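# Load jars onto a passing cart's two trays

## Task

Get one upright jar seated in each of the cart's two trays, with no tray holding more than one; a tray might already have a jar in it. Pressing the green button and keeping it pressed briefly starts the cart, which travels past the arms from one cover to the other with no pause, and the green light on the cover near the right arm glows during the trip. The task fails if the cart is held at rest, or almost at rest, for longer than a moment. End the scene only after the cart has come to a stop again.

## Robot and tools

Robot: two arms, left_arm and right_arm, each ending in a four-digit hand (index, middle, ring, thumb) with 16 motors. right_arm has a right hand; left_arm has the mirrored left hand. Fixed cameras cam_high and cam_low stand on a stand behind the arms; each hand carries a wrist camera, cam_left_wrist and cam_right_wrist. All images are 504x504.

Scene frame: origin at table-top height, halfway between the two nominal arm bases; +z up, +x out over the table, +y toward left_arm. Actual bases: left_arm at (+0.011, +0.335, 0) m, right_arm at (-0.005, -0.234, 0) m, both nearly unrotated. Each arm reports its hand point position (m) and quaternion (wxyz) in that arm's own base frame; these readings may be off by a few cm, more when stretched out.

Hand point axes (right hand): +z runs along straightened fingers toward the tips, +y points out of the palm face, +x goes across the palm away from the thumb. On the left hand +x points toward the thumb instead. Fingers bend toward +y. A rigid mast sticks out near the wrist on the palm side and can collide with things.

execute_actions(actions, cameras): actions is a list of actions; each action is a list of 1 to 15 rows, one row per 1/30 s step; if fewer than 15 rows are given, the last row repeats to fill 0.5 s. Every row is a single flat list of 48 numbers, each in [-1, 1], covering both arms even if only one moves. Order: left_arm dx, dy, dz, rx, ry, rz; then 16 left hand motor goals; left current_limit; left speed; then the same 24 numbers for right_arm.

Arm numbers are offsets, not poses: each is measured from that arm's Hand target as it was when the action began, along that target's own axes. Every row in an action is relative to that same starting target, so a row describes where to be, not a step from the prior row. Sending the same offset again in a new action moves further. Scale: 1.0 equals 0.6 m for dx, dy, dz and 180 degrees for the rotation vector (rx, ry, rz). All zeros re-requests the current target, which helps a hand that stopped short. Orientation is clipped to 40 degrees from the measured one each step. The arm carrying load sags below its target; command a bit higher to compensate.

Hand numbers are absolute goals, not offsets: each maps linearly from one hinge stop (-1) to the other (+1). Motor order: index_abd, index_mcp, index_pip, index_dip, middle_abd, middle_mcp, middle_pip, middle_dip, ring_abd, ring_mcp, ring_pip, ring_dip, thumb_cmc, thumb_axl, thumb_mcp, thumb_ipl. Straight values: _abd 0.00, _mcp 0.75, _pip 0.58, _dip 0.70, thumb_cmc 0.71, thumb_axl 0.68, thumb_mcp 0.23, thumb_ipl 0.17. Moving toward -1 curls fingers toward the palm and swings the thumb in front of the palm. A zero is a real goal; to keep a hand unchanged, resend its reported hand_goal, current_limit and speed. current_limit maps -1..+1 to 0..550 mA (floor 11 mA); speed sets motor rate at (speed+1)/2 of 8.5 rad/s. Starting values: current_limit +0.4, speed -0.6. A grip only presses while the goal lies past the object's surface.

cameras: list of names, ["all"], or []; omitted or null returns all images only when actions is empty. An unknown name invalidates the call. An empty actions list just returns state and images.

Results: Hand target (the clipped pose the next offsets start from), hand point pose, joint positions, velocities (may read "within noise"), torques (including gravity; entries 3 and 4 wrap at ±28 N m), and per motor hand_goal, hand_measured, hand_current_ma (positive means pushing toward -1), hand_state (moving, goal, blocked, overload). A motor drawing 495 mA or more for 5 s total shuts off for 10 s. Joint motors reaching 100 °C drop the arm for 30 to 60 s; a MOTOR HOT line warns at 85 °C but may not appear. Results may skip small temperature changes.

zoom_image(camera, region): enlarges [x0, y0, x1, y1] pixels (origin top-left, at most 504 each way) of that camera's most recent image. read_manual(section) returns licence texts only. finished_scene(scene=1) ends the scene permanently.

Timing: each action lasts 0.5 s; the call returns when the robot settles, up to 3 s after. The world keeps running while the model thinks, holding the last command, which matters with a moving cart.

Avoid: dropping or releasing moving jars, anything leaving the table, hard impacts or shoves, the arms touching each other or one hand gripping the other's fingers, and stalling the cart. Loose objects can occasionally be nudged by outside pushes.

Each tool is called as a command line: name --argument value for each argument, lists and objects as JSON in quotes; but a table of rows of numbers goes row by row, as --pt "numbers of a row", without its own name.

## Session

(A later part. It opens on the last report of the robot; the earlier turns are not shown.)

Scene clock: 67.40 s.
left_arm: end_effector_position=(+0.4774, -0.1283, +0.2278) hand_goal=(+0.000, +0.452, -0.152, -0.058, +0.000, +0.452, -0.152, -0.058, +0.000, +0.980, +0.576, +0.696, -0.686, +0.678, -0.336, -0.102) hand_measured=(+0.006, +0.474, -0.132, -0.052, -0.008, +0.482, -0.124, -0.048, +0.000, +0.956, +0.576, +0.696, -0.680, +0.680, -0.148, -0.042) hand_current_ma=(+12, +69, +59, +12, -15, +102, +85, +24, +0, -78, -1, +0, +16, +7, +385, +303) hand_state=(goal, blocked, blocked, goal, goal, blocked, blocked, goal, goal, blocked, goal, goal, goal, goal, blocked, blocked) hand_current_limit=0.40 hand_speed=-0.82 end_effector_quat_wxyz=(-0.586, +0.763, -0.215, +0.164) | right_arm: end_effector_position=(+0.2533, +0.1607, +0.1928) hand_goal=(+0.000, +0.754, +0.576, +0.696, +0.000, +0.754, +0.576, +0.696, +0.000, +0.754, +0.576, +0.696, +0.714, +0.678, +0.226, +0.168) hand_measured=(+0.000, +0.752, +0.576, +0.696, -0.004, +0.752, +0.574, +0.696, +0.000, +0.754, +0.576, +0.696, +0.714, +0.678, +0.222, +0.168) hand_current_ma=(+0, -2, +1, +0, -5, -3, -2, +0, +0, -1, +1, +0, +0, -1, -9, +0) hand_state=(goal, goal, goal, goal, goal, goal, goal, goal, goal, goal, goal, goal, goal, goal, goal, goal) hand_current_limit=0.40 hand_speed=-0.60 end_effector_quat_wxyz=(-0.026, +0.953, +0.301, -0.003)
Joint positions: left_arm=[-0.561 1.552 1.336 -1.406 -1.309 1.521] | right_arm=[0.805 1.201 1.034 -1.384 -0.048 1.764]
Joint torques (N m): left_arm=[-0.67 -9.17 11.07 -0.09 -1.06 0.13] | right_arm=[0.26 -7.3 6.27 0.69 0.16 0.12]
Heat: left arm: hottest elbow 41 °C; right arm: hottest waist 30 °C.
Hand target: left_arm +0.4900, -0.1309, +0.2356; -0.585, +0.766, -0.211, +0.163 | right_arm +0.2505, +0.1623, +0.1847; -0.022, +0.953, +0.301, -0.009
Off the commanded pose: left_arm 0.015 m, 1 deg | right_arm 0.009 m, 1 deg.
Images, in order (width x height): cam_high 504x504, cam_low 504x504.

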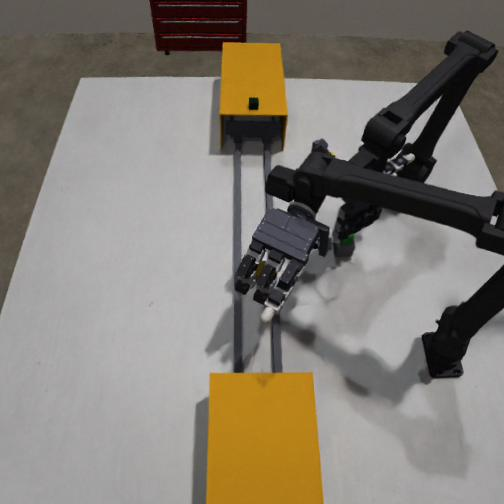

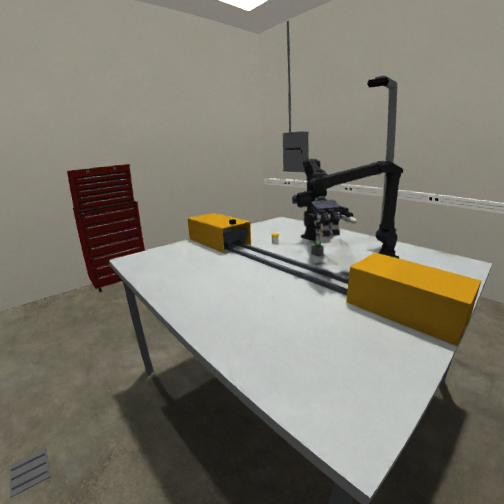

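execute_actions --actions '[[[0,0,0,0,0,0,0,0.452,-0.153,-0.058,0,0.452,-0.153,-0.058,0,0.98,0.576,0.696,-0.686,0.678,-0.337,-0.103,0.4,-0.82,0,0,0.024,0,0,0,0,0.754,0.576,0.696,0,0.754,0.576,0.696,0,0.754,0.576,0.696,0.714,0.678,0.226,0.168,0.4,-0.6]],[[0,0,0,0,0,0,0,0.452,-0.153,-0.058,0,0.452,-0.153,-0.058,0,0.98,0.576,0.696,-0.686,0.678,-0.337,-0.103,0.4,-0.82,0,0,-0.055,0,0,0,0,0.754,0.576,0.696,0,0.754,0.576,0.696,0,0.754,0.576,0.696,0.714,0.678,0.226,0.168,0.4,-0.6],[0,0,0,0,0,0,0,0.452,-0.153,-0.058,0,0.452,-0.153,-0.058,0,0.98,0.576,0.696,-0.686,0.678,-0.337,-0.103,0.4,-0.82,0,0,-0.11,0,0,0,0,0.754,0.576,0.696,0,0.754,0.576,0.696,0,0.754,0.576,0.696,0.714,0.678,0.226,0.168,0.4,-0.6]],[[0,0,0,0,0,0,0,0.452,-0.153,-0.058,0,0.452,-0.153,-0.058,0,0.98,0.576,0.696,-0.686,0.678,-0.337,-0.103,0.4,-0.82,-0.0365,0.0298,-0.0096,0,0,0,0,0.754,0.576,0.696,0,0.754,0.576,0.696,0,0.754,0.576,0.696,0.714,0.678,0.226,0.168,0.4,-0.6],[0,0,0,0,0,0,0,0.452,-0.153,-0.058,0,0.452,-0.153,-0.058,0,0.98,0.576,0.696,-0.686,0.678,-0.337,-0.103,0.4,-0.82,-0.0731,0.0597,-0.0192,0,0,0,0,0.754,0.576,0.696,0,0.754,0.576,0.696,0,0.754,0.576,0.696,0.714,0.678,0.226,0.168,0.4,-0.6]],[[0,0,0,0,0,0,0,0.452,-0.153,-0.058,0,0.452,-0.153,-0.058,0,0.98,0.576,0.696,-0.686,0.678,-0.337,-0.103,0.4,-0.82,-0.0365,0.0298,-0.0096,0,0,0,0,0.754,0.576,0.696,0,0.754,0.576,0.696,0,0.754,0.576,0.696,0.714,0.678,0.226,0.168,0.4,-0.6],[0,0,0,0,0,0,0,0.452,-0.153,-0.058,0,0.452,-0.153,-0.058,0,0.98,0.576,0.696,-0.686,0.678,-0.337,-0.103,0.4,-0.82,-0.0731,0.0597,-0.0192,0,0,0,0,0.754,0.576,0.696,0,0.754,0.576,0.696,0,0.754,0.576,0.696,0.714,0.678,0.226,0.168,0.4,-0.6]],[[0,0,0,0,0,0,0,0.452,-0.153,-0.058,0,0.452,-0.153,-0.058,0,0.98,0.576,0.696,-0.686,0.678,-0.337,-0.103,0.4,-0.82,-0.0365,0.0298,-0.0096,0,0,0,0,0.754,0.576,0.696,0,0.754,0.576,0.696,0,0.754,0.576,0.696,0.714,0.678,0.226,0.168,0.4,-0.6],[0,0,0,0,0,0,0,0.452,-0.153,-0.058,0,0.452,-0.153,-0.058,0,0.98,0.576,0.696,-0.686,0.678,-0.337,-0.103,0.4,-0.82,-0.0731,0.0597,-0.0192,0,0,0,0,0.754,0.576,0.696,0,0.754,0.576,0.696,0,0.754,0.576,0.696,0.714,0.678,0.226,0.168,0.4,-0.6]],[[0.0226,0.0154,-0.0319,0,0.0099,0.0027,0,0.452,-0.153,-0.058,0,0.452,-0.153,-0.058,0,0.98,0.576,0.696,-0.686,0.678,-0.337,-0.103,0.4,-0.82,0,0,0,0,0,0,0,0.754,0.576,0.696,0,0.754,0.576,0.696,0,0.754,0.576,0.696,0.714,0.678,0.226,0.168,0.4,-0.6],[0.0452,0.0308,-0.0637,0,0.0197,0.0053,0,0.452,-0.153,-0.058,0,0.452,-0.153,-0.058,0,0.98,0.576,0.696,-0.686,0.678,-0.337,-0.103,0.4,-0.82,0,0,0,0,0,0,0,0.754,0.576,0.696,0,0.754,0.576,0.696,0,0.754,0.576,0.696,0.714,0.678,0.226,0.168,0.4,-0.6]],[[0.0248,0.015,-0.0304,0,0.0099,0.0027,0,0.452,-0.153,-0.058,0,0.452,-0.153,-0.058,0,0.98,0.576,0.696,-0.686,0.678,-0.337,-0.103,0.4,-0.82,0,0,0,0,0,0,0,0.754,0.576,0.696,0,0.754,0.576,0.696,0,0.754,0.576,0.696,0.714,0.678,0.226,0.168,0.4,-0.6],[0.0495,0.03,-0.0608,0,0.0197,0.0053,0,0.452,-0.153,-0.058,0,0.452,-0.153,-0.058,0,0.98,0.576,0.696,-0.686,0.678,-0.337,-0.103,0.4,-0.82,0,0,0,0,0,0,0,0.754,0.576,0.696,0,0.754,0.576,0.696,0,0.754,0.576,0.696,0.714,0.678,0.226,0.168,0.4,-0.6]],[[0.0268,0.0146,-0.0289,0,0.0099,0.0027,0,0.452,-0.153,-0.058,0,0.452,-0.153,-0.058,0,0.98,0.576,0.696,-0.686,0.678,-0.337,-0.103,0.4,-0.82,0,0,0,0,0,0,0,0.754,0.576,0.696,0,0.754,0.576,0.696,0,0.754,0.576,0.696,0.714,0.678,0.226,0.168,0.4,-0.6],[0.0535,0.0292,-0.0577,0,0.0197,0.0053,0,0.452,-0.153,-0.058,0,0.452,-0.153,-0.058,0,0.98,0.576,0.696,-0.686,0.678,-0.337,-0.103,0.4,-0.82,0,0,0,0,0,0,0,0.754,0.576,0.696,0,0.754,0.576,0.696,0,0.754,0.576,0.696,0.714,0.678,0.226,0.168,0.4,-0.6]],[[0,0,0,0,0,0,0,0.452,-0.153,-0.058,0,0.452,-0.153,-0.058,0,0.98,0.576,0.696,-0.686,0.678,-0.337,-0.103,0.4,-0.82,0,0,0,0,0,0,0,0.754,0.576,0.696,0,0.754,0.576,0.696,0,0.754,0.576,0.696,0.714,0.678,0.226,0.168,0.4,-0.6]],[[0,0,0,0,0,0,0,0.452,-0.153,-0.058,0,0.452,-0.153,-0.058,0,0.98,0.576,0.696,-0.686,0.678,-0.337,-0.103,0.4,-0.82,0,0,0,0,0,0,0,0.754,0.576,0.696,0,0.754,0.576,0.696,0,0.754,0.576,0.696,0.714,0.678,0.226,0.168,0.4,-0.6]],[[0,0,0,0,0,0,0,0.452,-0.153,-0.058,0,0.452,-0.153,-0.058,0,0.98,0.576,0.696,-0.686,0.678,-0.337,-0.103,0.4,-0.82,0,0,0,0,0,0,0,0.754,0.576,0.696,0,0.754,0.576,0.696,0,0.754,0.576,0.696,0.714,0.678,0.226,0.168,0.4,-0.6]],[[0,0,0,0,0,0,0,0.452,-0.153,-0.058,0,0.452,-0.153,-0.058,0,0.98,0.576,0.696,-0.686,0.678,-0.337,-0.103,0.4,-0.82,0,0,0,0,0,0,0,0.754,0.576,0.696,0,0.754,0.576,0.696,0,0.754,0.576,0.696,0.714,0.678,0.226,0.168,0.4,-0.6]],[[0,0,0,0,0,0,0,0.452,-0.153,-0.058,0,0.452,-0.153,-0.058,0,0.98,0.576,0.696,-0.686,0.678,-0.337,-0.103,0.4,-0.82,0,0,0,0,0,0,0,0.754,0.576,0.696,0,0.754,0.576,0.696,0,0.754,0.576,0.696,0.714,0.678,0.226,0.168,0.4,-0.6]],[[-0.0045,0.0048,0.0065,0,-0.0014,-0.0004,0,0.452,-0.153,-0.058,0,0.452,-0.153,-0.058,0,0.98,0.576,0.696,-0.686,0.678,-0.337,-0.103,0.4,-0.82,0,0,0,0,0,0,0,0.754,0.576,0.696,0,0.754,0.576,0.696,0,0.754,0.576,0.696,0.714,0.678,0.226,0.168,0.4,-0.6],[-0.0091,0.0096,0.013,0,-0.0029,-0.0008,0,0.452,-0.153,-0.058,0,0.452,-0.153,-0.058,0,0.98,0.576,0.696,-0.686,0.678,-0.337,-0.103,0.4,-0.82,0,0,0,0,0,0,0,0.754,0.576,0.696,0,0.754,0.576,0.696,0,0.754,0.576,0.696,0.714,0.678,0.226,0.168,0.4,-0.6],[-0.0136,0.0144,0.0195,0,-0.0043,-0.0012,0,0.452,-0.153,-0.058,0,0.452,-0.153,-0.058,0,0.98,0.576,0.696,-0.686,0.678,-0.337,-0.103,0.4,-0.82,0,0,0,0,0,0,0,0.754,0.576,0.696,0,0.754,0.576,0.696,0,0.754,0.576,0.696,0.714,0.678,0.226,0.168,0.4,-0.6],[-0.0181,0.0193,0.026,0,-0.0057,-0.0015,0,0.452,-0.153,-0.058,0,0.452,-0.153,-0.058,0,0.98,0.576,0.696,-0.686,0.678,-0.337,-0.103,0.4,-0.82,0,0,0,0,0,0,0,0.754,0.576,0.696,0,0.754,0.576,0.696,0,0.754,0.576,0.696,0.714,0.678,0.226,0.168,0.4,-0.6],[-0.0227,0.0241,0.0325,0,-0.0072,-0.0019,0,0.452,-0.153,-0.058,0,0.452,-0.153,-0.058,0,0.98,0.576,0.696,-0.686,0.678,-0.337,-0.103,0.4,-0.82,0,0,0,0,0,0,0,0.754,0.576,0.696,0,0.754,0.576,0.696,0,0.754,0.576,0.696,0.714,0.678,0.226,0.168,0.4,-0.6],[-0.0272,0.0289,0.039,0,-0.0086,-0.0023,0,0.452,-0.153,-0.058,0,0.452,-0.153,-0.058,0,0.98,0.576,0.696,-0.686,0.678,-0.337,-0.103,0.4,-0.82,0,0,0,0,0,0,0,0.754,0.576,0.696,0,0.754,0.576,0.696,0,0.754,0.576,0.696,0.714,0.678,0.226,0.168,0.4,-0.6],[-0.0317,0.0337,0.0455,0,-0.01,-0.0027,0,0.452,-0.153,-0.058,0,0.452,-0.153,-0.058,0,0.98,0.576,0.696,-0.686,0.678,-0.337,-0.103,0.4,-0.82,0,0,0,0,0,0,0,0.754,0.576,0.696,0,0.754,0.576,0.696,0,0.754,0.576,0.696,0.714,0.678,0.226,0.168,0.4,-0.6],[-0.0363,0.0385,0.052,0,-0.0115,-0.0031,0,0.452,-0.153,-0.058,0,0.452,-0.153,-0.058,0,0.98,0.576,0.696,-0.686,0.678,-0.337,-0.103,0.4,-0.82,0,0,0,0,0,0,0,0.754,0.576,0.696,0,0.754,0.576,0.696,0,0.754,0.576,0.696,0.714,0.678,0.226,0.168,0.4,-0.6],[-0.0408,0.0433,0.0585,0,-0.0129,-0.0035,0,0.452,-0.153,-0.058,0,0.452,-0.153,-0.058,0,0.98,0.576,0.696,-0.686,0.678,-0.337,-0.103,0.4,-0.82,0,0,0,0,0,0,0,0.754,0.576,0.696,0,0.754,0.576,0.696,0,0.754,0.576,0.696,0.714,0.678,0.226,0.168,0.4,-0.6],[-0.0453,0.0481,0.065,0,-0.0143,-0.0038,0,0.452,-0.153,-0.058,0,0.452,-0.153,-0.058,0,0.98,0.576,0.696,-0.686,0.678,-0.337,-0.103,0.4,-0.82,0,0,0,0,0,0,0,0.754,0.576,0.696,0,0.754,0.576,0.696,0,0.754,0.576,0.696,0.714,0.678,0.226,0.168,0.4,-0.6],[-0.0499,0.0529,0.0715,0,-0.0158,-0.0042,0,0.452,-0.153,-0.058,0,0.452,-0.153,-0.058,0,0.98,0.576,0.696,-0.686,0.678,-0.337,-0.103,0.4,-0.82,0,0,0,0,0,0,0,0.754,0.576,0.696,0,0.754,0.576,0.696,0,0.754,0.576,0.696,0.714,0.678,0.226,0.168,0.4,-0.6],[-0.0544,0.0578,0.078,0,-0.0172,-0.0046,0,0.452,-0.153,-0.058,0,0.452,-0.153,-0.058,0,0.98,0.576,0.696,-0.686,0.678,-0.337,-0.103,0.4,-0.82,0,0,0,0,0,0,0,0.754,0.576,0.696,0,0.754,0.576,0.696,0,0.754,0.576,0.696,0.714,0.678,0.226,0.168,0.4,-0.6],[-0.0589,0.0626,0.0845,0,-0.0186,-0.005,0,0.452,-0.153,-0.058,0,0.452,-0.153,-0.058,0,0.98,0.576,0.696,-0.686,0.678,-0.337,-0.103,0.4,-0.82,0,0,0,0,0,0,0,0.754,0.576,0.696,0,0.754,0.576,0.696,0,0.754,0.576,0.696,0.714,0.678,0.226,0.168,0.4,-0.6],[-0.0635,0.0674,0.091,0,-0.0201,-0.0054,0,0.452,-0.153,-0.058,0,0.452,-0.153,-0.058,0,0.98,0.576,0.696,-0.686,0.678,-0.337,-0.103,0.4,-0.82,0,0,0,0,0,0,0,0.754,0.576,0.696,0,0.754,0.576,0.696,0,0.754,0.576,0.696,0.714,0.678,0.226,0.168,0.4,-0.6],[-0.068,0.0722,0.0975,0,-0.0215,-0.0058,0,0.452,-0.153,-0.058,0,0.452,-0.153,-0.058,0,0.98,0.576,0.696,-0.686,0.678,-0.337,-0.103,0.4,-0.82,0,0,0,0,0,0,0,0.754,0.576,0.696,0,0.754,0.576,0.696,0,0.754,0.576,0.696,0.714,0.678,0.226,0.168,0.4,-0.6]],[[-0.0034,0.0068,0.0063,0,-0.0014,-0.0004,0,0.452,-0.153,-0.058,0,0.452,-0.153,-0.058,0,0.98,0.576,0.696,-0.686,0.678,-0.337,-0.103,0.4,-0.82,0,0,0,0,0,0,0,0.754,0.576,0.696,0,0.754,0.576,0.696,0,0.754,0.576,0.696,0.714,0.678,0.226,0.168,0.4,-0.6],[-0.0067,0.0136,0.0125,0,-0.0029,-0.0008,0,0.452,-0.153,-0.058,0,0.452,-0.153,-0.058,0,0.98,0.576,0.696,-0.686,0.678,-0.337,-0.103,0.4,-0.82,0,0,0,0,0,0,0,0.754,0.576,0.696,0,0.754,0.576,0.696,0,0.754,0.576,0.696,0.714,0.678,0.226,0.168,0.4,-0.6],[-0.0101,0.0203,0.0188,0,-0.0043,-0.0012,0,0.452,-0.153,-0.058,0,0.452,-0.153,-0.058,0,0.98,0.576,0.696,-0.686,0.678,-0.337,-0.103,0.4,-0.82,0,0,0,0,0,0,0,0.754,0.576,0.696,0,0.754,0.576,0.696,0,0.754,0.576,0.696,0.714,0.678,0.226,0.168,0.4,-0.6],[-0.0135,0.0271,0.0252,0,-0.0057,-0.0015,0,0.452,-0.153,-0.058,0,0.452,-0.153,-0.058,0,0.98,0.576,0.696,-0.686,0.678,-0.337,-0.103,0.4,-0.82,0,0,0,0,0,0,0,0.754,0.576,0.696,0,0.754,0.576,0.696,0,0.754,0.576,0.696,0.714,0.678,0.226,0.168,0.4,-0.6],[-0.0169,0.034,0.0314,0,-0.0072,-0.0019,0,0.452,-0.153,-0.058,0,0.452,-0.153,-0.058,0,0.98,0.576,0.696,-0.686,0.678,-0.337,-0.103,0.4,-0.82,0,0,0,0,0,0,0,0.754,0.576,0.696,0,0.754,0.576,0.696,0,0.754,0.576,0.696,0.714,0.678,0.226,0.168,0.4,-0.6],[-0.0202,0.0408,0.0377,0,-0.0086,-0.0023,0,0.452,-0.153,-0.058,0,0.452,-0.153,-0.058,0,0.98,0.576,0.696,-0.686,0.678,-0.337,-0.103,0.4,-0.82,0,0,0,0,0,0,0,0.754,0.576,0.696,0,0.754,0.576,0.696,0,0.754,0.576,0.696,0.714,0.678,0.226,0.168,0.4,-0.6],[-0.0236,0.0476,0.044,0,-0.01,-0.0027,0,0.452,-0.153,-0.058,0,0.452,-0.153,-0.058,0,0.98,0.576,0.696,-0.686,0.678,-0.337,-0.103,0.4,-0.82,0,0,0,0,0,0,0,0.754,0.576,0.696,0,0.754,0.576,0.696,0,0.754,0.576,0.696,0.714,0.678,0.226,0.168,0.4,-0.6],[-0.027,0.0534,0.05,0,-0.0115,-0.0031,0,0.452,-0.153,-0.058,0,0.452,-0.153,-0.058,0,0.98,0.576,0.696,-0.686,0.678,-0.337,-0.103,0.4,-0.82,0,0,0,0,0,0,0,0.754,0.576,0.696,0,0.754,0.576,0.696,0,0.754,0.576,0.696,0.714,0.678,0.226,0.168,0.4,-0.6],[-0.0304,0.0585,0.0558,0,-0.0129,-0.0035,0,0.452,-0.153,-0.058,0,0.452,-0.153,-0.058,0,0.98,0.576,0.696,-0.686,0.678,-0.337,-0.103,0.4,-0.82,0,0,0,0,0,0,0,0.754,0.576,0.696,0,0.754,0.576,0.696,0,0.754,0.576,0.696,0.714,0.678,0.226,0.168,0.4,-0.6],[-0.0337,0.0626,0.0614,0,-0.0143,-0.0038,0,0.452,-0.153,-0.058,0,0.452,-0.153,-0.058,0,0.98,0.576,0.696,-0.686,0.678,-0.337,-0.103,0.4,-0.82,0,0,0,0,0,0,0,0.754,0.576,0.696,0,0.754,0.576,0.696,0,0.754,0.576,0.696,0.714,0.678,0.226,0.168,0.4,-0.6],[-0.0371,0.0659,0.0667,0,-0.0158,-0.0042,0,0.452,-0.153,-0.058,0,0.452,-0.153,-0.058,0,0.98,0.576,0.696,-0.686,0.678,-0.337,-0.103,0.4,-0.82,0,0,0,0,0,0,0,0.754,0.576,0.696,0,0.754,0.576,0.696,0,0.754,0.576,0.696,0.714,0.678,0.226,0.168,0.4,-0.6],[-0.0405,0.0683,0.0719,0,-0.0172,-0.0046,0,0.452,-0.153,-0.058,0,0.452,-0.153,-0.058,0,0.98,0.576,0.696,-0.686,0.678,-0.337,-0.103,0.4,-0.82,0,0,0,0,0,0,0,0.754,0.576,0.696,0,0.754,0.576,0.696,0,0.754,0.576,0.696,0.714,0.678,0.226,0.168,0.4,-0.6],[-0.0439,0.0698,0.0768,0,-0.0186,-0.005,0,0.452,-0.153,-0.058,0,0.452,-0.153,-0.058,0,0.98,0.576,0.696,-0.686,0.678,-0.337,-0.103,0.4,-0.82,0,0,0,0,0,0,0,0.754,0.576,0.696,0,0.754,0.576,0.696,0,0.754,0.576,0.696,0.714,0.678,0.226,0.168,0.4,-0.6],[-0.0472,0.0709,0.0814,0,-0.0201,-0.0054,0,0.452,-0.153,-0.058,0,0.452,-0.153,-0.058,0,0.98,0.576,0.696,-0.686,0.678,-0.337,-0.103,0.4,-0.82,0,0,0,0,0,0,0,0.754,0.576,0.696,0,0.754,0.576,0.696,0,0.754,0.576,0.696,0.714,0.678,0.226,0.168,0.4,-0.6],[-0.0506,0.0711,0.086,0,-0.0215,-0.0058,0,0.452,-0.153,-0.058,0,0.452,-0.153,-0.058,0,0.98,0.576,0.696,-0.686,0.678,-0.337,-0.103,0.4,-0.82,0,0,0,0,0,0,0,0.754,0.576,0.696,0,0.754,0.576,0.696,0,0.754,0.576,0.696,0.714,0.678,0.226,0.168,0.4,-0.6]],[[-0.0031,-0.001,0.0044,0,-0.0014,-0.0004,0,0.452,-0.153,-0.058,0,0.452,-0.153,-0.058,0,0.98,0.576,0.696,-0.686,0.678,-0.337,-0.103,0.4,-0.82,0,0,0,0,0,0,0,0.754,0.576,0.696,0,0.754,0.576,0.696,0,0.754,0.576,0.696,0.714,0.678,0.226,0.168,0.4,-0.6],[-0.0061,-0.0019,0.0089,0,-0.0029,-0.0008,0,0.452,-0.153,-0.058,0,0.452,-0.153,-0.058,0,0.98,0.576,0.696,-0.686,0.678,-0.337,-0.103,0.4,-0.82,0,0,0,0,0,0,0,0.754,0.576,0.696,0,0.754,0.576,0.696,0,0.754,0.576,0.696,0.714,0.678,0.226,0.168,0.4,-0.6],[-0.0092,-0.0029,0.0133,0,-0.0043,-0.0012,0,0.452,-0.153,-0.058,0,0.452,-0.153,-0.058,0,0.98,0.576,0.696,-0.686,0.678,-0.337,-0.103,0.4,-0.82,0,0,0,0,0,0,0,0.754,0.576,0.696,0,0.754,0.576,0.696,0,0.754,0.576,0.696,0.714,0.678,0.226,0.168,0.4,-0.6],[-0.0122,-0.0038,0.0178,0,-0.0057,-0.0015,0,0.452,-0.153,-0.058,0,0.452,-0.153,-0.058,0,0.98,0.576,0.696,-0.686,0.678,-0.337,-0.103,0.4,-0.82,0,0,0,0,0,0,0,0.754,0.576,0.696,0,0.754,0.576,0.696,0,0.754,0.576,0.696,0.714,0.678,0.226,0.168,0.4,-0.6],[-0.0153,-0.0048,0.0222,0,-0.0072,-0.0019,0,0.452,-0.153,-0.058,0,0.452,-0.153,-0.058,0,0.98,0.576,0.696,-0.686,0.678,-0.337,-0.103,0.4,-0.82,0,0,0,0,0,0,0,0.754,0.576,0.696,0,0.754,0.576,0.696,0,0.754,0.576,0.696,0.714,0.678,0.226,0.168,0.4,-0.6],[-0.0184,-0.0058,0.0267,0,-0.0086,-0.0023,0,0.753,-0.08,-0.029,0,0.753,-0.08,-0.029,0,0.98,0.576,0.696,-0.686,0.678,-0.079,0.081,0.4,-0.6,0,0,0,0,0,0,0,0.754,0.576,0.696,0,0.754,0.576,0.696,0,0.754,0.576,0.696,0.714,0.678,0.226,0.168,0.4,-0.6],[-0.0214,-0.0067,0.0311,0,-0.01,-0.0027,0,0.753,-0.08,-0.029,0,0.753,-0.08,-0.029,0,0.98,0.576,0.696,-0.686,0.678,-0.079,0.081,0.4,-0.6,0,0,0,0,0,0,0,0.754,0.576,0.696,0,0.754,0.576,0.696,0,0.754,0.576,0.696,0.714,0.678,0.226,0.168,0.4,-0.6],[-0.0245,-0.0077,0.0356,0,-0.0115,-0.0031,0,0.753,-0.08,-0.029,0,0.753,-0.08,-0.029,0,0.98,0.576,0.696,-0.686,0.678,-0.079,0.081,0.4,-0.6,0,0,0,0,0,0,0,0.754,0.576,0.696,0,0.754,0.576,0.696,0,0.754,0.576,0.696,0.714,0.678,0.226,0.168,0.4,-0.6],[-0.0275,-0.0086,0.04,0,-0.0129,-0.0035,0,0.753,-0.08,-0.029,0,0.753,-0.08,-0.029,0,0.98,0.576,0.696,-0.686,0.678,-0.079,0.081,0.4,-0.6,0,0,0,0,0,0,0,0.754,0.576,0.696,0,0.754,0.576,0.696,0,0.754,0.576,0.696,0.714,0.678,0.226,0.168,0.4,-0.6],[-0.0306,-0.0096,0.0445,0,-0.0143,-0.0038,0,0.753,-0.08,-0.029,0,0.753,-0.08,-0.029,0,0.98,0.576,0.696,-0.686,0.678,-0.079,0.081,0.4,-0.6,0,0,0,0,0,0,0,0.754,0.576,0.696,0,0.754,0.576,0.696,0,0.754,0.576,0.696,0.714,0.678,0.226,0.168,0.4,-0.6],[-0.0337,-0.0106,0.0489,0,-0.0158,-0.0042,0,0.753,-0.08,-0.029,0,0.753,-0.08,-0.029,0,0.98,0.576,0.696,-0.686,0.678,-0.079,0.081,0.4,-0.6,0,0,0,0,0,0,0,0.754,0.576,0.696,0,0.754,0.576,0.696,0,0.754,0.576,0.696,0.714,0.678,0.226,0.168,0.4,-0.6],[-0.0367,-0.0115,0.0534,0,-0.0172,-0.0046,0,0.753,-0.08,-0.029,0,0.753,-0.08,-0.029,0,0.98,0.576,0.696,-0.686,0.678,-0.079,0.081,0.4,-0.6,0,0,0,0,0,0,0,0.754,0.576,0.696,0,0.754,0.576,0.696,0,0.754,0.576,0.696,0.714,0.678,0.226,0.168,0.4,-0.6],[-0.0398,-0.0125,0.0578,0,-0.0186,-0.005,0,0.753,-0.08,-0.029,0,0.753,-0.08,-0.029,0,0.98,0.576,0.696,-0.686,0.678,-0.079,0.081,0.4,-0.6,0,0,0,0,0,0,0,0.754,0.576,0.696,0,0.754,0.576,0.696,0,0.754,0.576,0.696,0.714,0.678,0.226,0.168,0.4,-0.6],[-0.0428,-0.0134,0.0623,0,-0.0201,-0.0054,0,0.753,-0.08,-0.029,0,0.753,-0.08,-0.029,0,0.98,0.576,0.696,-0.686,0.678,-0.079,0.081,0.4,-0.6,0,0,0,0,0,0,0,0.754,0.576,0.696,0,0.754,0.576,0.696,0,0.754,0.576,0.696,0.714,0.678,0.226,0.168,0.4,-0.6],[-0.0459,-0.0144,0.0667,0,-0.0215,-0.0058,0,0.753,-0.08,-0.029,0,0.753,-0.08,-0.029,0,0.98,0.576,0.696,-0.686,0.678,-0.079,0.081,0.4,-0.6,0,0,0,0,0,0,0,0.754,0.576,0.696,0,0.754,0.576,0.696,0,0.754,0.576,0.696,0.714,0.678,0.226,0.168,0.4,-0.6]],[[-0.0027,-0.0012,0.0046,0,-0.0014,-0.0004,0,0.753,-0.08,-0.029,0,0.753,-0.08,-0.029,0,0.98,0.576,0.696,-0.686,0.678,-0.079,0.081,0.4,-0.6,0,0,0,0,0,0,0,0.754,0.576,0.696,0,0.754,0.576,0.696,0,0.754,0.576,0.696,0.714,0.678,0.226,0.168,0.4,-0.6],[-0.0055,-0.0025,0.0092,0,-0.0029,-0.0008,0,0.753,-0.08,-0.029,0,0.753,-0.08,-0.029,0,0.98,0.576,0.696,-0.686,0.678,-0.079,0.081,0.4,-0.6,0,0,0,0,0,0,0,0.754,0.576,0.696,0,0.754,0.576,0.696,0,0.754,0.576,0.696,0.714,0.678,0.226,0.168,0.4,-0.6],[-0.0082,-0.0118,0.0115,0,-0.0043,-0.0012,0,0.753,-0.08,-0.029,0,0.753,-0.08,-0.029,0,0.98,0.576,0.696,-0.686,0.678,-0.079,0.081,0.4,-0.6,0,0,0,0,0,0,0,0.754,0.576,0.696,0,0.754,0.576,0.696,0,0.754,0.576,0.696,0.714,0.678,0.226,0.168,0.4,-0.6],[-0.011,-0.021,0.014,0,-0.0057,-0.0015,0,0.753,-0.08,-0.029,0,0.753,-0.08,-0.029,0,0.98,0.576,0.696,-0.686,0.678,-0.079,0.081,0.4,-0.6,0,0,0,0,0,0,0,0.754,0.576,0.696,0,0.754,0.576,0.696,0,0.754,0.576,0.696,0.714,0.678,0.226,0.168,0.4,-0.6],[-0.0137,-0.0303,0.0164,0,-0.0072,-0.0019,0,0.753,-0.08,-0.029,0,0.753,-0.08,-0.029,0,0.98,0.576,0.696,-0.686,0.678,-0.079,0.081,0.4,-0.6,0,0,0,0,0,0,0,0.754,0.576,0.696,0,0.754,0.576,0.696,0,0.754,0.576,0.696,0.714,0.678,0.226,0.168,0.4,-0.6],[-0.0164,-0.0396,0.0189,0,-0.0086,-0.0023,0,0.753,-0.08,-0.029,0,0.753,-0.08,-0.029,0,0.98,0.576,0.696,-0.686,0.678,-0.079,0.081,0.4,-0.6,0,0,0,0,0,0,0,0.754,0.576,0.696,0,0.754,0.576,0.696,0,0.754,0.576,0.696,0.714,0.678,0.226,0.168,0.4,-0.6],[-0.0192,-0.0489,0.0213,0,-0.01,-0.0027,0,0.753,-0.08,-0.029,0,0.753,-0.08,-0.029,0,0.98,0.576,0.696,-0.686,0.678,-0.079,0.081,0.4,-0.6,0,0,0,0,0,0,0,0.754,0.576,0.696,0,0.754,0.576,0.696,0,0.754,0.576,0.696,0.714,0.678,0.226,0.168,0.4,-0.6],[-0.0219,-0.0581,0.0237,0,-0.0115,-0.0031,0,0.753,-0.08,-0.029,0,0.753,-0.08,-0.029,0,0.98,0.576,0.696,-0.686,0.678,-0.079,0.081,0.4,-0.6,0,0,0,0,0,0,0,0.754,0.576,0.696,0,0.754,0.576,0.696,0,0.754,0.576,0.696,0.714,0.678,0.226,0.168,0.4,-0.6],[-0.0247,-0.0673,0.0261,0,-0.0129,-0.0035,0,0.753,-0.08,-0.029,0,0.753,-0.08,-0.029,0,0.98,0.576,0.696,-0.686,0.678,-0.079,0.081,0.4,-0.6,0,0,0,0,0,0,0,0.754,0.576,0.696,0,0.754,0.576,0.696,0,0.754,0.576,0.696,0.714,0.678,0.226,0.168,0.4,-0.6],[-0.0274,-0.0766,0.0286,0,-0.0143,-0.0038,0,0.753,-0.08,-0.029,0,0.753,-0.08,-0.029,0,0.98,0.576,0.696,-0.686,0.678,-0.079,0.081,0.4,-0.6,0,0,0,0,0,0,0,0.754,0.576,0.696,0,0.754,0.576,0.696,0,0.754,0.576,0.696,0.714,0.678,0.226,0.168,0.4,-0.6],[-0.0301,-0.0859,0.031,0,-0.0158,-0.0042,0,0.753,-0.08,-0.029,0,0.753,-0.08,-0.029,0,0.98,0.576,0.696,-0.686,0.678,-0.079,0.081,0.4,-0.6,0,0,0,0,0,0,0,0.754,0.576,0.696,0,0.754,0.576,0.696,0,0.754,0.576,0.696,0.714,0.678,0.226,0.168,0.4,-0.6],[-0.0329,-0.0951,0.0335,0,-0.0172,-0.0046,0,0.753,-0.08,-0.029,0,0.753,-0.08,-0.029,0,0.98,0.576,0.696,-0.686,0.678,-0.079,0.081,0.4,-0.6,0,0,0,0,0,0,0,0.754,0.576,0.696,0,0.754,0.576,0.696,0,0.754,0.576,0.696,0.714,0.678,0.226,0.168,0.4,-0.6],[-0.0356,-0.1044,0.0358,0,-0.0186,-0.005,0,0.753,-0.08,-0.029,0,0.753,-0.08,-0.029,0,0.98,0.576,0.696,-0.686,0.678,-0.079,0.081,0.4,-0.6,0,0,0,0,0,0,0,0.754,0.576,0.696,0,0.754,0.576,0.696,0,0.754,0.576,0.696,0.714,0.678,0.226,0.168,0.4,-0.6],[-0.0384,-0.1137,0.0383,0,-0.0201,-0.0054,0,0.753,-0.08,-0.029,0,0.753,-0.08,-0.029,0,0.98,0.576,0.696,-0.686,0.678,-0.079,0.081,0.4,-0.6,0,0,0,0,0,0,0,0.754,0.576,0.696,0,0.754,0.576,0.696,0,0.754,0.576,0.696,0.714,0.678,0.226,0.168,0.4,-0.6],[-0.0411,-0.123,0.0407,0,-0.0215,-0.0058,0,0.753,-0.08,-0.029,0,0.753,-0.08,-0.029,0,0.98,0.576,0.696,-0.686,0.678,-0.079,0.081,0.4,-0.6,0,0,0,0,0,0,0,0.754,0.576,0.696,0,0.754,0.576,0.696,0,0.754,0.576,0.696,0.714,0.678,0.226,0.168,0.4,-0.6]],[[-0.0037,-0.0221,0.0019,0,0,0,0,0.753,-0.08,-0.029,0,0.753,-0.08,-0.029,0,0.98,0.576,0.696,-0.686,0.678,-0.079,0.081,0.4,-0.6,0,0,0,0,0,0,0,0.754,0.576,0.696,0,0.754,0.576,0.696,0,0.754,0.576,0.696,0.714,0.678,0.226,0.168,0.4,-0.6],[-0.0074,-0.0442,0.0038,0,0,0,0,0.753,-0.08,-0.029,0,0.753,-0.08,-0.029,0,0.98,0.576,0.696,-0.686,0.678,-0.079,0.081,0.4,-0.6,0,0,0,0,0,0,0,0.754,0.576,0.696,0,0.754,0.576,0.696,0,0.754,0.576,0.696,0.714,0.678,0.226,0.168,0.4,-0.6],[-0.011,-0.0662,0.0056,0,0,0,0,0.753,-0.08,-0.029,0,0.753,-0.08,-0.029,0,0.98,0.576,0.696,-0.686,0.678,-0.079,0.081,0.4,-0.6,0,0,0,0,0,0,0,0.754,0.576,0.696,0,0.754,0.576,0.696,0,0.754,0.576,0.696,0.714,0.678,0.226,0.168,0.4,-0.6],[-0.0147,-0.0883,0.0075,0,0,0,0,0.753,-0.08,-0.029,0,0.753,-0.08,-0.029,0,0.98,0.576,0.696,-0.686,0.678,-0.079,0.081,0.4,-0.6,0,0,0,0,0,0,0,0.754,0.576,0.696,0,0.754,0.576,0.696,0,0.754,0.576,0.696,0.714,0.678,0.226,0.168,0.4,-0.6]]]' --cameras '["all"]'

zoom_image --camera "cam_high" --region '[180, 220, 340, 380]'

zoom_image --camera "cam_low" --region '[250, 170, 390, 310]'

Scene clock: 84.17 s.
left_arm: end_effector_position=(+0.4835, -0.0489, +0.1974) hand_goal=(+0.000, +0.754, -0.080, -0.028, +0.000, +0.754, -0.080, -0.028, +0.000, +0.980, +0.576, +0.696, -0.686, +0.678, -0.078, +0.082) hand_measured=(+0.004, +0.738, -0.084, -0.030, -0.004, +0.736, -0.084, -0.030, +0.000, +0.958, +0.576, +0.696, -0.688, +0.678, -0.078, +0.080) hand_current_ma=(+6, -52, -9, -4, -6, -57, -6, -5, +0, -70, -1, +0, -2, -1, -2, -5) hand_state=(goal, goal, goal, goal, goal, goal, goal, goal, goal, blocked, goal, goal, goal, goal, goal, goal) hand_current_limit=0.40 hand_speed=-0.60 end_effector_quat_wxyz=(-0.597, +0.771, -0.186, +0.123) | right_arm: end_effector_position=(+0.2096, -0.0009, +0.2698) hand_goal=(+0.000, +0.754, +0.576, +0.696, +0.000, +0.754, +0.576, +0.696, +0.000, +0.754, +0.576, +0.696, +0.714, +0.678, +0.226, +0.168) hand_measured=(+0.000, +0.754, +0.576, +0.696, -0.002, +0.754, +0.576, +0.696, +0.000, +0.754, +0.576, +0.696, +0.714, +0.678, +0.222, +0.168) hand_current_ma=(+0, -1, +1, +0, -3, -1, +1, +0, +0, -1, +1, +0, +0, -1, -10, +0) hand_state=(goal, goal, goal, goal, goal, goal, goal, goal, goal, goal, goal, goal, goal, goal, goal, goal) hand_current_limit=0.40 hand_speed=-0.60 end_effector_quat_wxyz=(-0.015, +0.955, +0.294, +0.032)
Joint positions: left_arm=[-0.402 1.504 1.199 -1.127 -1.307 1.749] | right_arm=[0.409 0.799 0.983 -1.688 -0.023 1.384]
Joint torques (N m): left_arm=[-0.91 -10.87 10.24 0.98 -1 0.12] | right_arm=[-1.49 -1.79 6.58 0.1 0.15 -0.09]
Heat: left arm: hottest elbow 42 °C; right arm: hottest waist 30 °C.
Hand target: left_arm +0.4949, -0.0512, +0.2127; -0.592, +0.775, -0.177, +0.137 | right_arm +0.2071, -0.0044, +0.2663; -0.022, +0.953, +0.301, -0.009
Off the commanded pose: left_arm 0.019 m, 2 deg | right_arm 0.006 m, 5 deg.
joint sent to its limit (right arm) — joint 4 (wrist pitch), lower limit. The joint targets are off in orientation, not in position.

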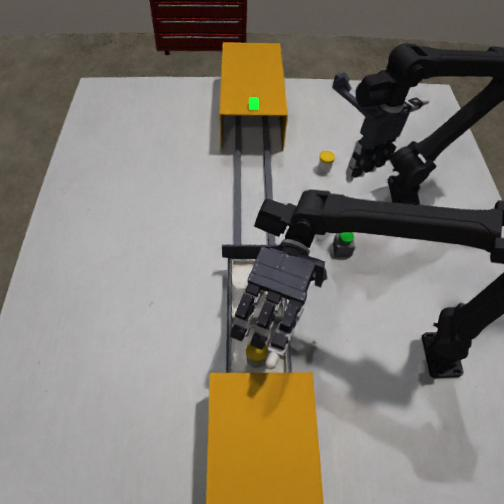

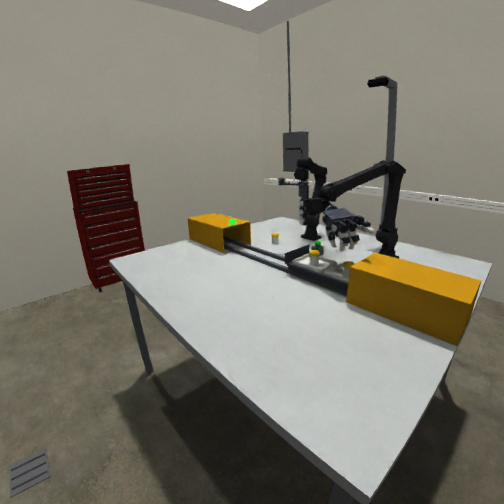

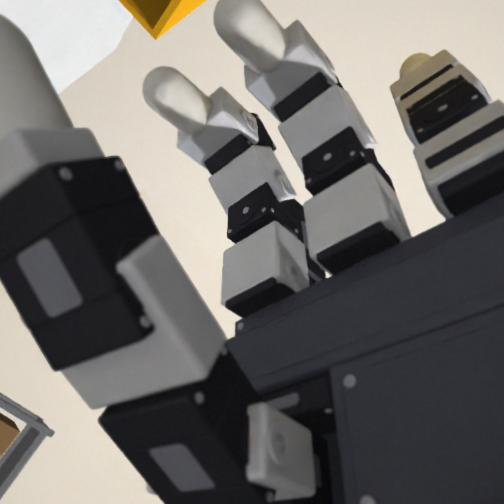

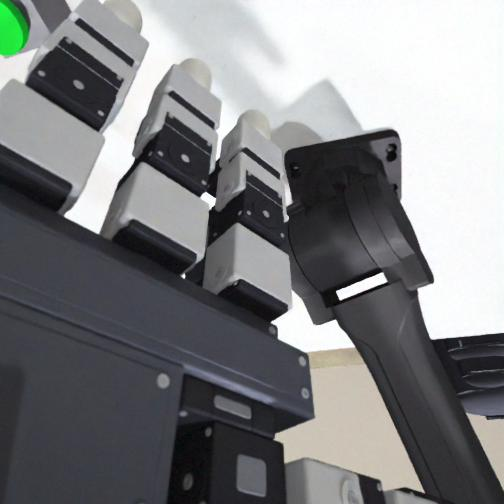

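Scaled by 3.150 from the camera's 504x504 image, which has a finer 720x720 frame.

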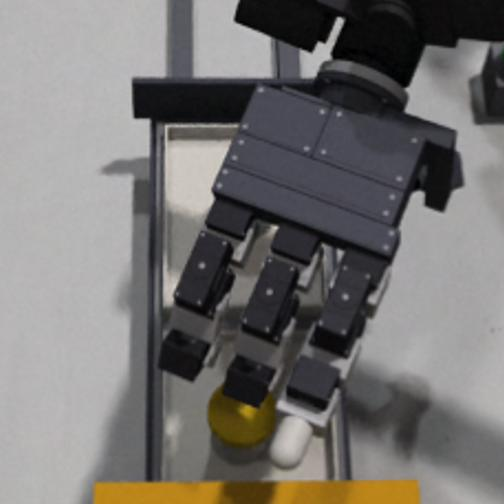

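Scaled by 3.600 from the camera's 504x504 image, which has a finer 720x720 frame.

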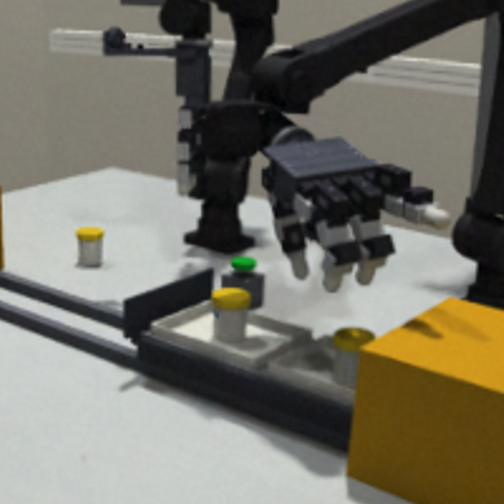

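execute_actions --actions '[[[0,0,0,0,0,0,0,0.753,-0.08,-0.029,0,0.753,-0.08,-0.029,0,0.98,0.576,0.696,-0.686,0.678,-0.079,0.081,0.4,-0.6,0,0,0,0,0,0,0,0.754,0.576,0.696,0,0.754,0.576,0.696,0,0.754,0.576,0.696,0.714,0.678,0.226,0.168,0.4,-0.6]],[[0,0,0,0,0,0,0,0.753,-0.08,-0.029,0,0.753,-0.08,-0.029,0,0.98,0.576,0.696,-0.686,0.678,-0.079,0.081,0.4,-0.6,0,0,0,0,0,0,0,0.754,0.576,0.696,0,0.754,0.576,0.696,0,0.754,0.576,0.696,0.714,0.678,0.226,0.168,0.4,-0.6]],[[0,0,0,0,0,0,0,0.753,-0.08,-0.029,0,0.753,-0.08,-0.029,0,0.98,0.576,0.696,-0.686,0.678,-0.079,0.081,0.4,-0.6,0,0,0,0,0,0,0,0.754,0.576,0.696,0,0.754,0.576,0.696,0,0.754,0.576,0.696,0.714,0.678,0.226,0.168,0.4,-0.6]],[[0,0,0,0,0,0,0,0.753,-0.08,-0.029,0,0.753,-0.08,-0.029,0,0.98,0.576,0.696,-0.686,0.678,-0.079,0.081,0.4,-0.6,0,0,0,0,0,0,0,0.754,0.576,0.696,0,0.754,0.576,0.696,0,0.754,0.576,0.696,0.714,0.678,0.226,0.168,0.4,-0.6]],[[0,0,0,0,0,0,0,0.753,-0.08,-0.029,0,0.753,-0.08,-0.029,0,0.98,0.576,0.696,-0.686,0.678,-0.079,0.081,0.4,-0.6,0,0,0,0,0,0,0,0.754,0.576,0.696,0,0.754,0.576,0.696,0,0.754,0.576,0.696,0.714,0.678,0.226,0.168,0.4,-0.6]],[[0,0,0,0,0,0,0,0.753,-0.08,-0.029,0,0.753,-0.08,-0.029,0,0.98,0.576,0.696,-0.686,0.678,-0.079,0.081,0.4,-0.6,0,0,0,0,0,0,0,0.754,0.576,0.696,0,0.754,0.576,0.696,0,0.754,0.576,0.696,0.714,0.678,0.226,0.168,0.4,-0.6]],[[0,0,0,0,0,0,0,0.753,-0.08,-0.029,0,0.753,-0.08,-0.029,0,0.98,0.576,0.696,-0.686,0.678,-0.079,0.081,0.4,-0.6,0,0,0,0,0,0,0,0.754,0.576,0.696,0,0.754,0.576,0.696,0,0.754,0.576,0.696,0.714,0.678,0.226,0.168,0.4,-0.6]],[[0,0,0,0,0,0,0,0.753,-0.08,-0.029,0,0.753,-0.08,-0.029,0,0.98,0.576,0.696,-0.686,0.678,-0.079,0.081,0.4,-0.6,0,0,0,0,0,0,0,0.754,0.576,0.696,0,0.754,0.576,0.696,0,0.754,0.576,0.696,0.714,0.678,0.226,0.168,0.4,-0.6]]]' --cameras '["cam_high","cam_low"]'

Scene clock: 88.83 s.
left_arm: end_effector_position=(+0.4857, -0.0502, +0.1975) hand_goal=(+0.000, +0.754, -0.080, -0.028, +0.000, +0.754, -0.080, -0.028, +0.000, +0.980, +0.576, +0.696, -0.686, +0.678, -0.078, +0.082) hand_measured=(+0.004, +0.738, -0.084, -0.030, -0.004, +0.736, -0.084, -0.030, +0.000, +0.958, +0.576, +0.696, -0.688, +0.678, -0.078, +0.080) hand_current_ma=(+6, -52, -9, -4, -6, -57, -6, -5, +0, -70, -1, +0, -2, -1, -2, -5) hand_state=(goal, goal, goal, goal, goal, goal, goal, goal, goal, blocked, goal, goal, goal, goal, goal, goal) hand_current_limit=0.40 hand_speed=-0.60 end_effector_quat_wxyz=(-0.596, +0.771, -0.188, +0.124) | right_arm: end_effector_position=(+0.2096, -0.0009, +0.2698) hand_goal=(+0.000, +0.754, +0.576, +0.696, +0.000, +0.754, +0.576, +0.696, +0.000, +0.754, +0.576, +0.696, +0.714, +0.678, +0.226, +0.168) hand_measured=(+0.000, +0.754, +0.576, +0.696, -0.002, +0.754, +0.576, +0.696, +0.000, +0.754, +0.576, +0.696, +0.714, +0.678, +0.222, +0.168) hand_current_ma=(+0, -1, +1, +0, -3, -1, +1, +0, +0, -1, +1, +0, +0, -1, -10, +0) hand_state=(goal, goal, goal, goal, goal, goal, goal, goal, goal, goal, goal, goal, goal, goal, goal, goal) hand_current_limit=0.40 hand_speed=-0.60 end_effector_quat_wxyz=(-0.015, +0.955, +0.294, +0.032)
Joint positions: left_arm=[-0.402 1.504 1.199 -1.106 -1.305 1.771] | right_arm=[0.409 0.799 0.983 -1.688 -0.023 1.384]
Joint torques (N m): left_arm=[-0.79 -11.34 9.77 0.99 -0.97 0.13] | right_arm=[-1.49 -2.14 6.53 0.12 0.13 -0.09]
Heat: left arm: hottest elbow 42 °C; right arm: hottest waist 30 °C.
Hand target: left_arm +0.4949, -0.0511, +0.2127; -0.592, +0.774, -0.177, +0.137 | right_arm +0.2071, -0.0044, +0.2663; -0.022, +0.953, +0.301, -0.009
Off the commanded pose: left_arm 0.018 m, 2 deg | right_arm 0.006 m, 5 deg.
joint sent to its limit (right arm) — joint 4 (wrist pitch), lower limit. The joint targets are off in orientation, not in position.
Images, in order (width x height): cam_high 504x504, cam_low 504x504.

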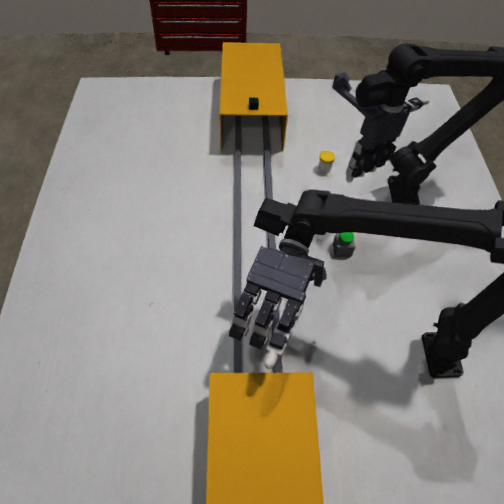

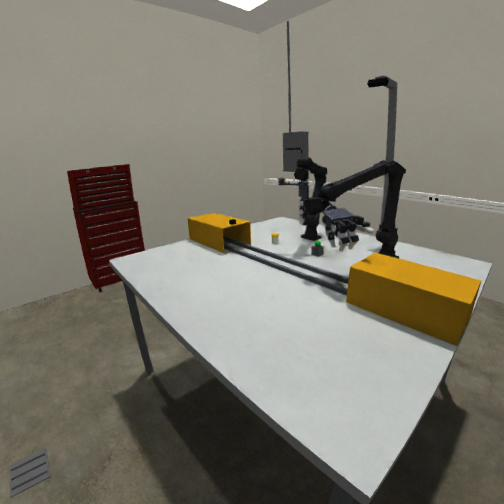

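finished_scene

The scene is finished: the task was done.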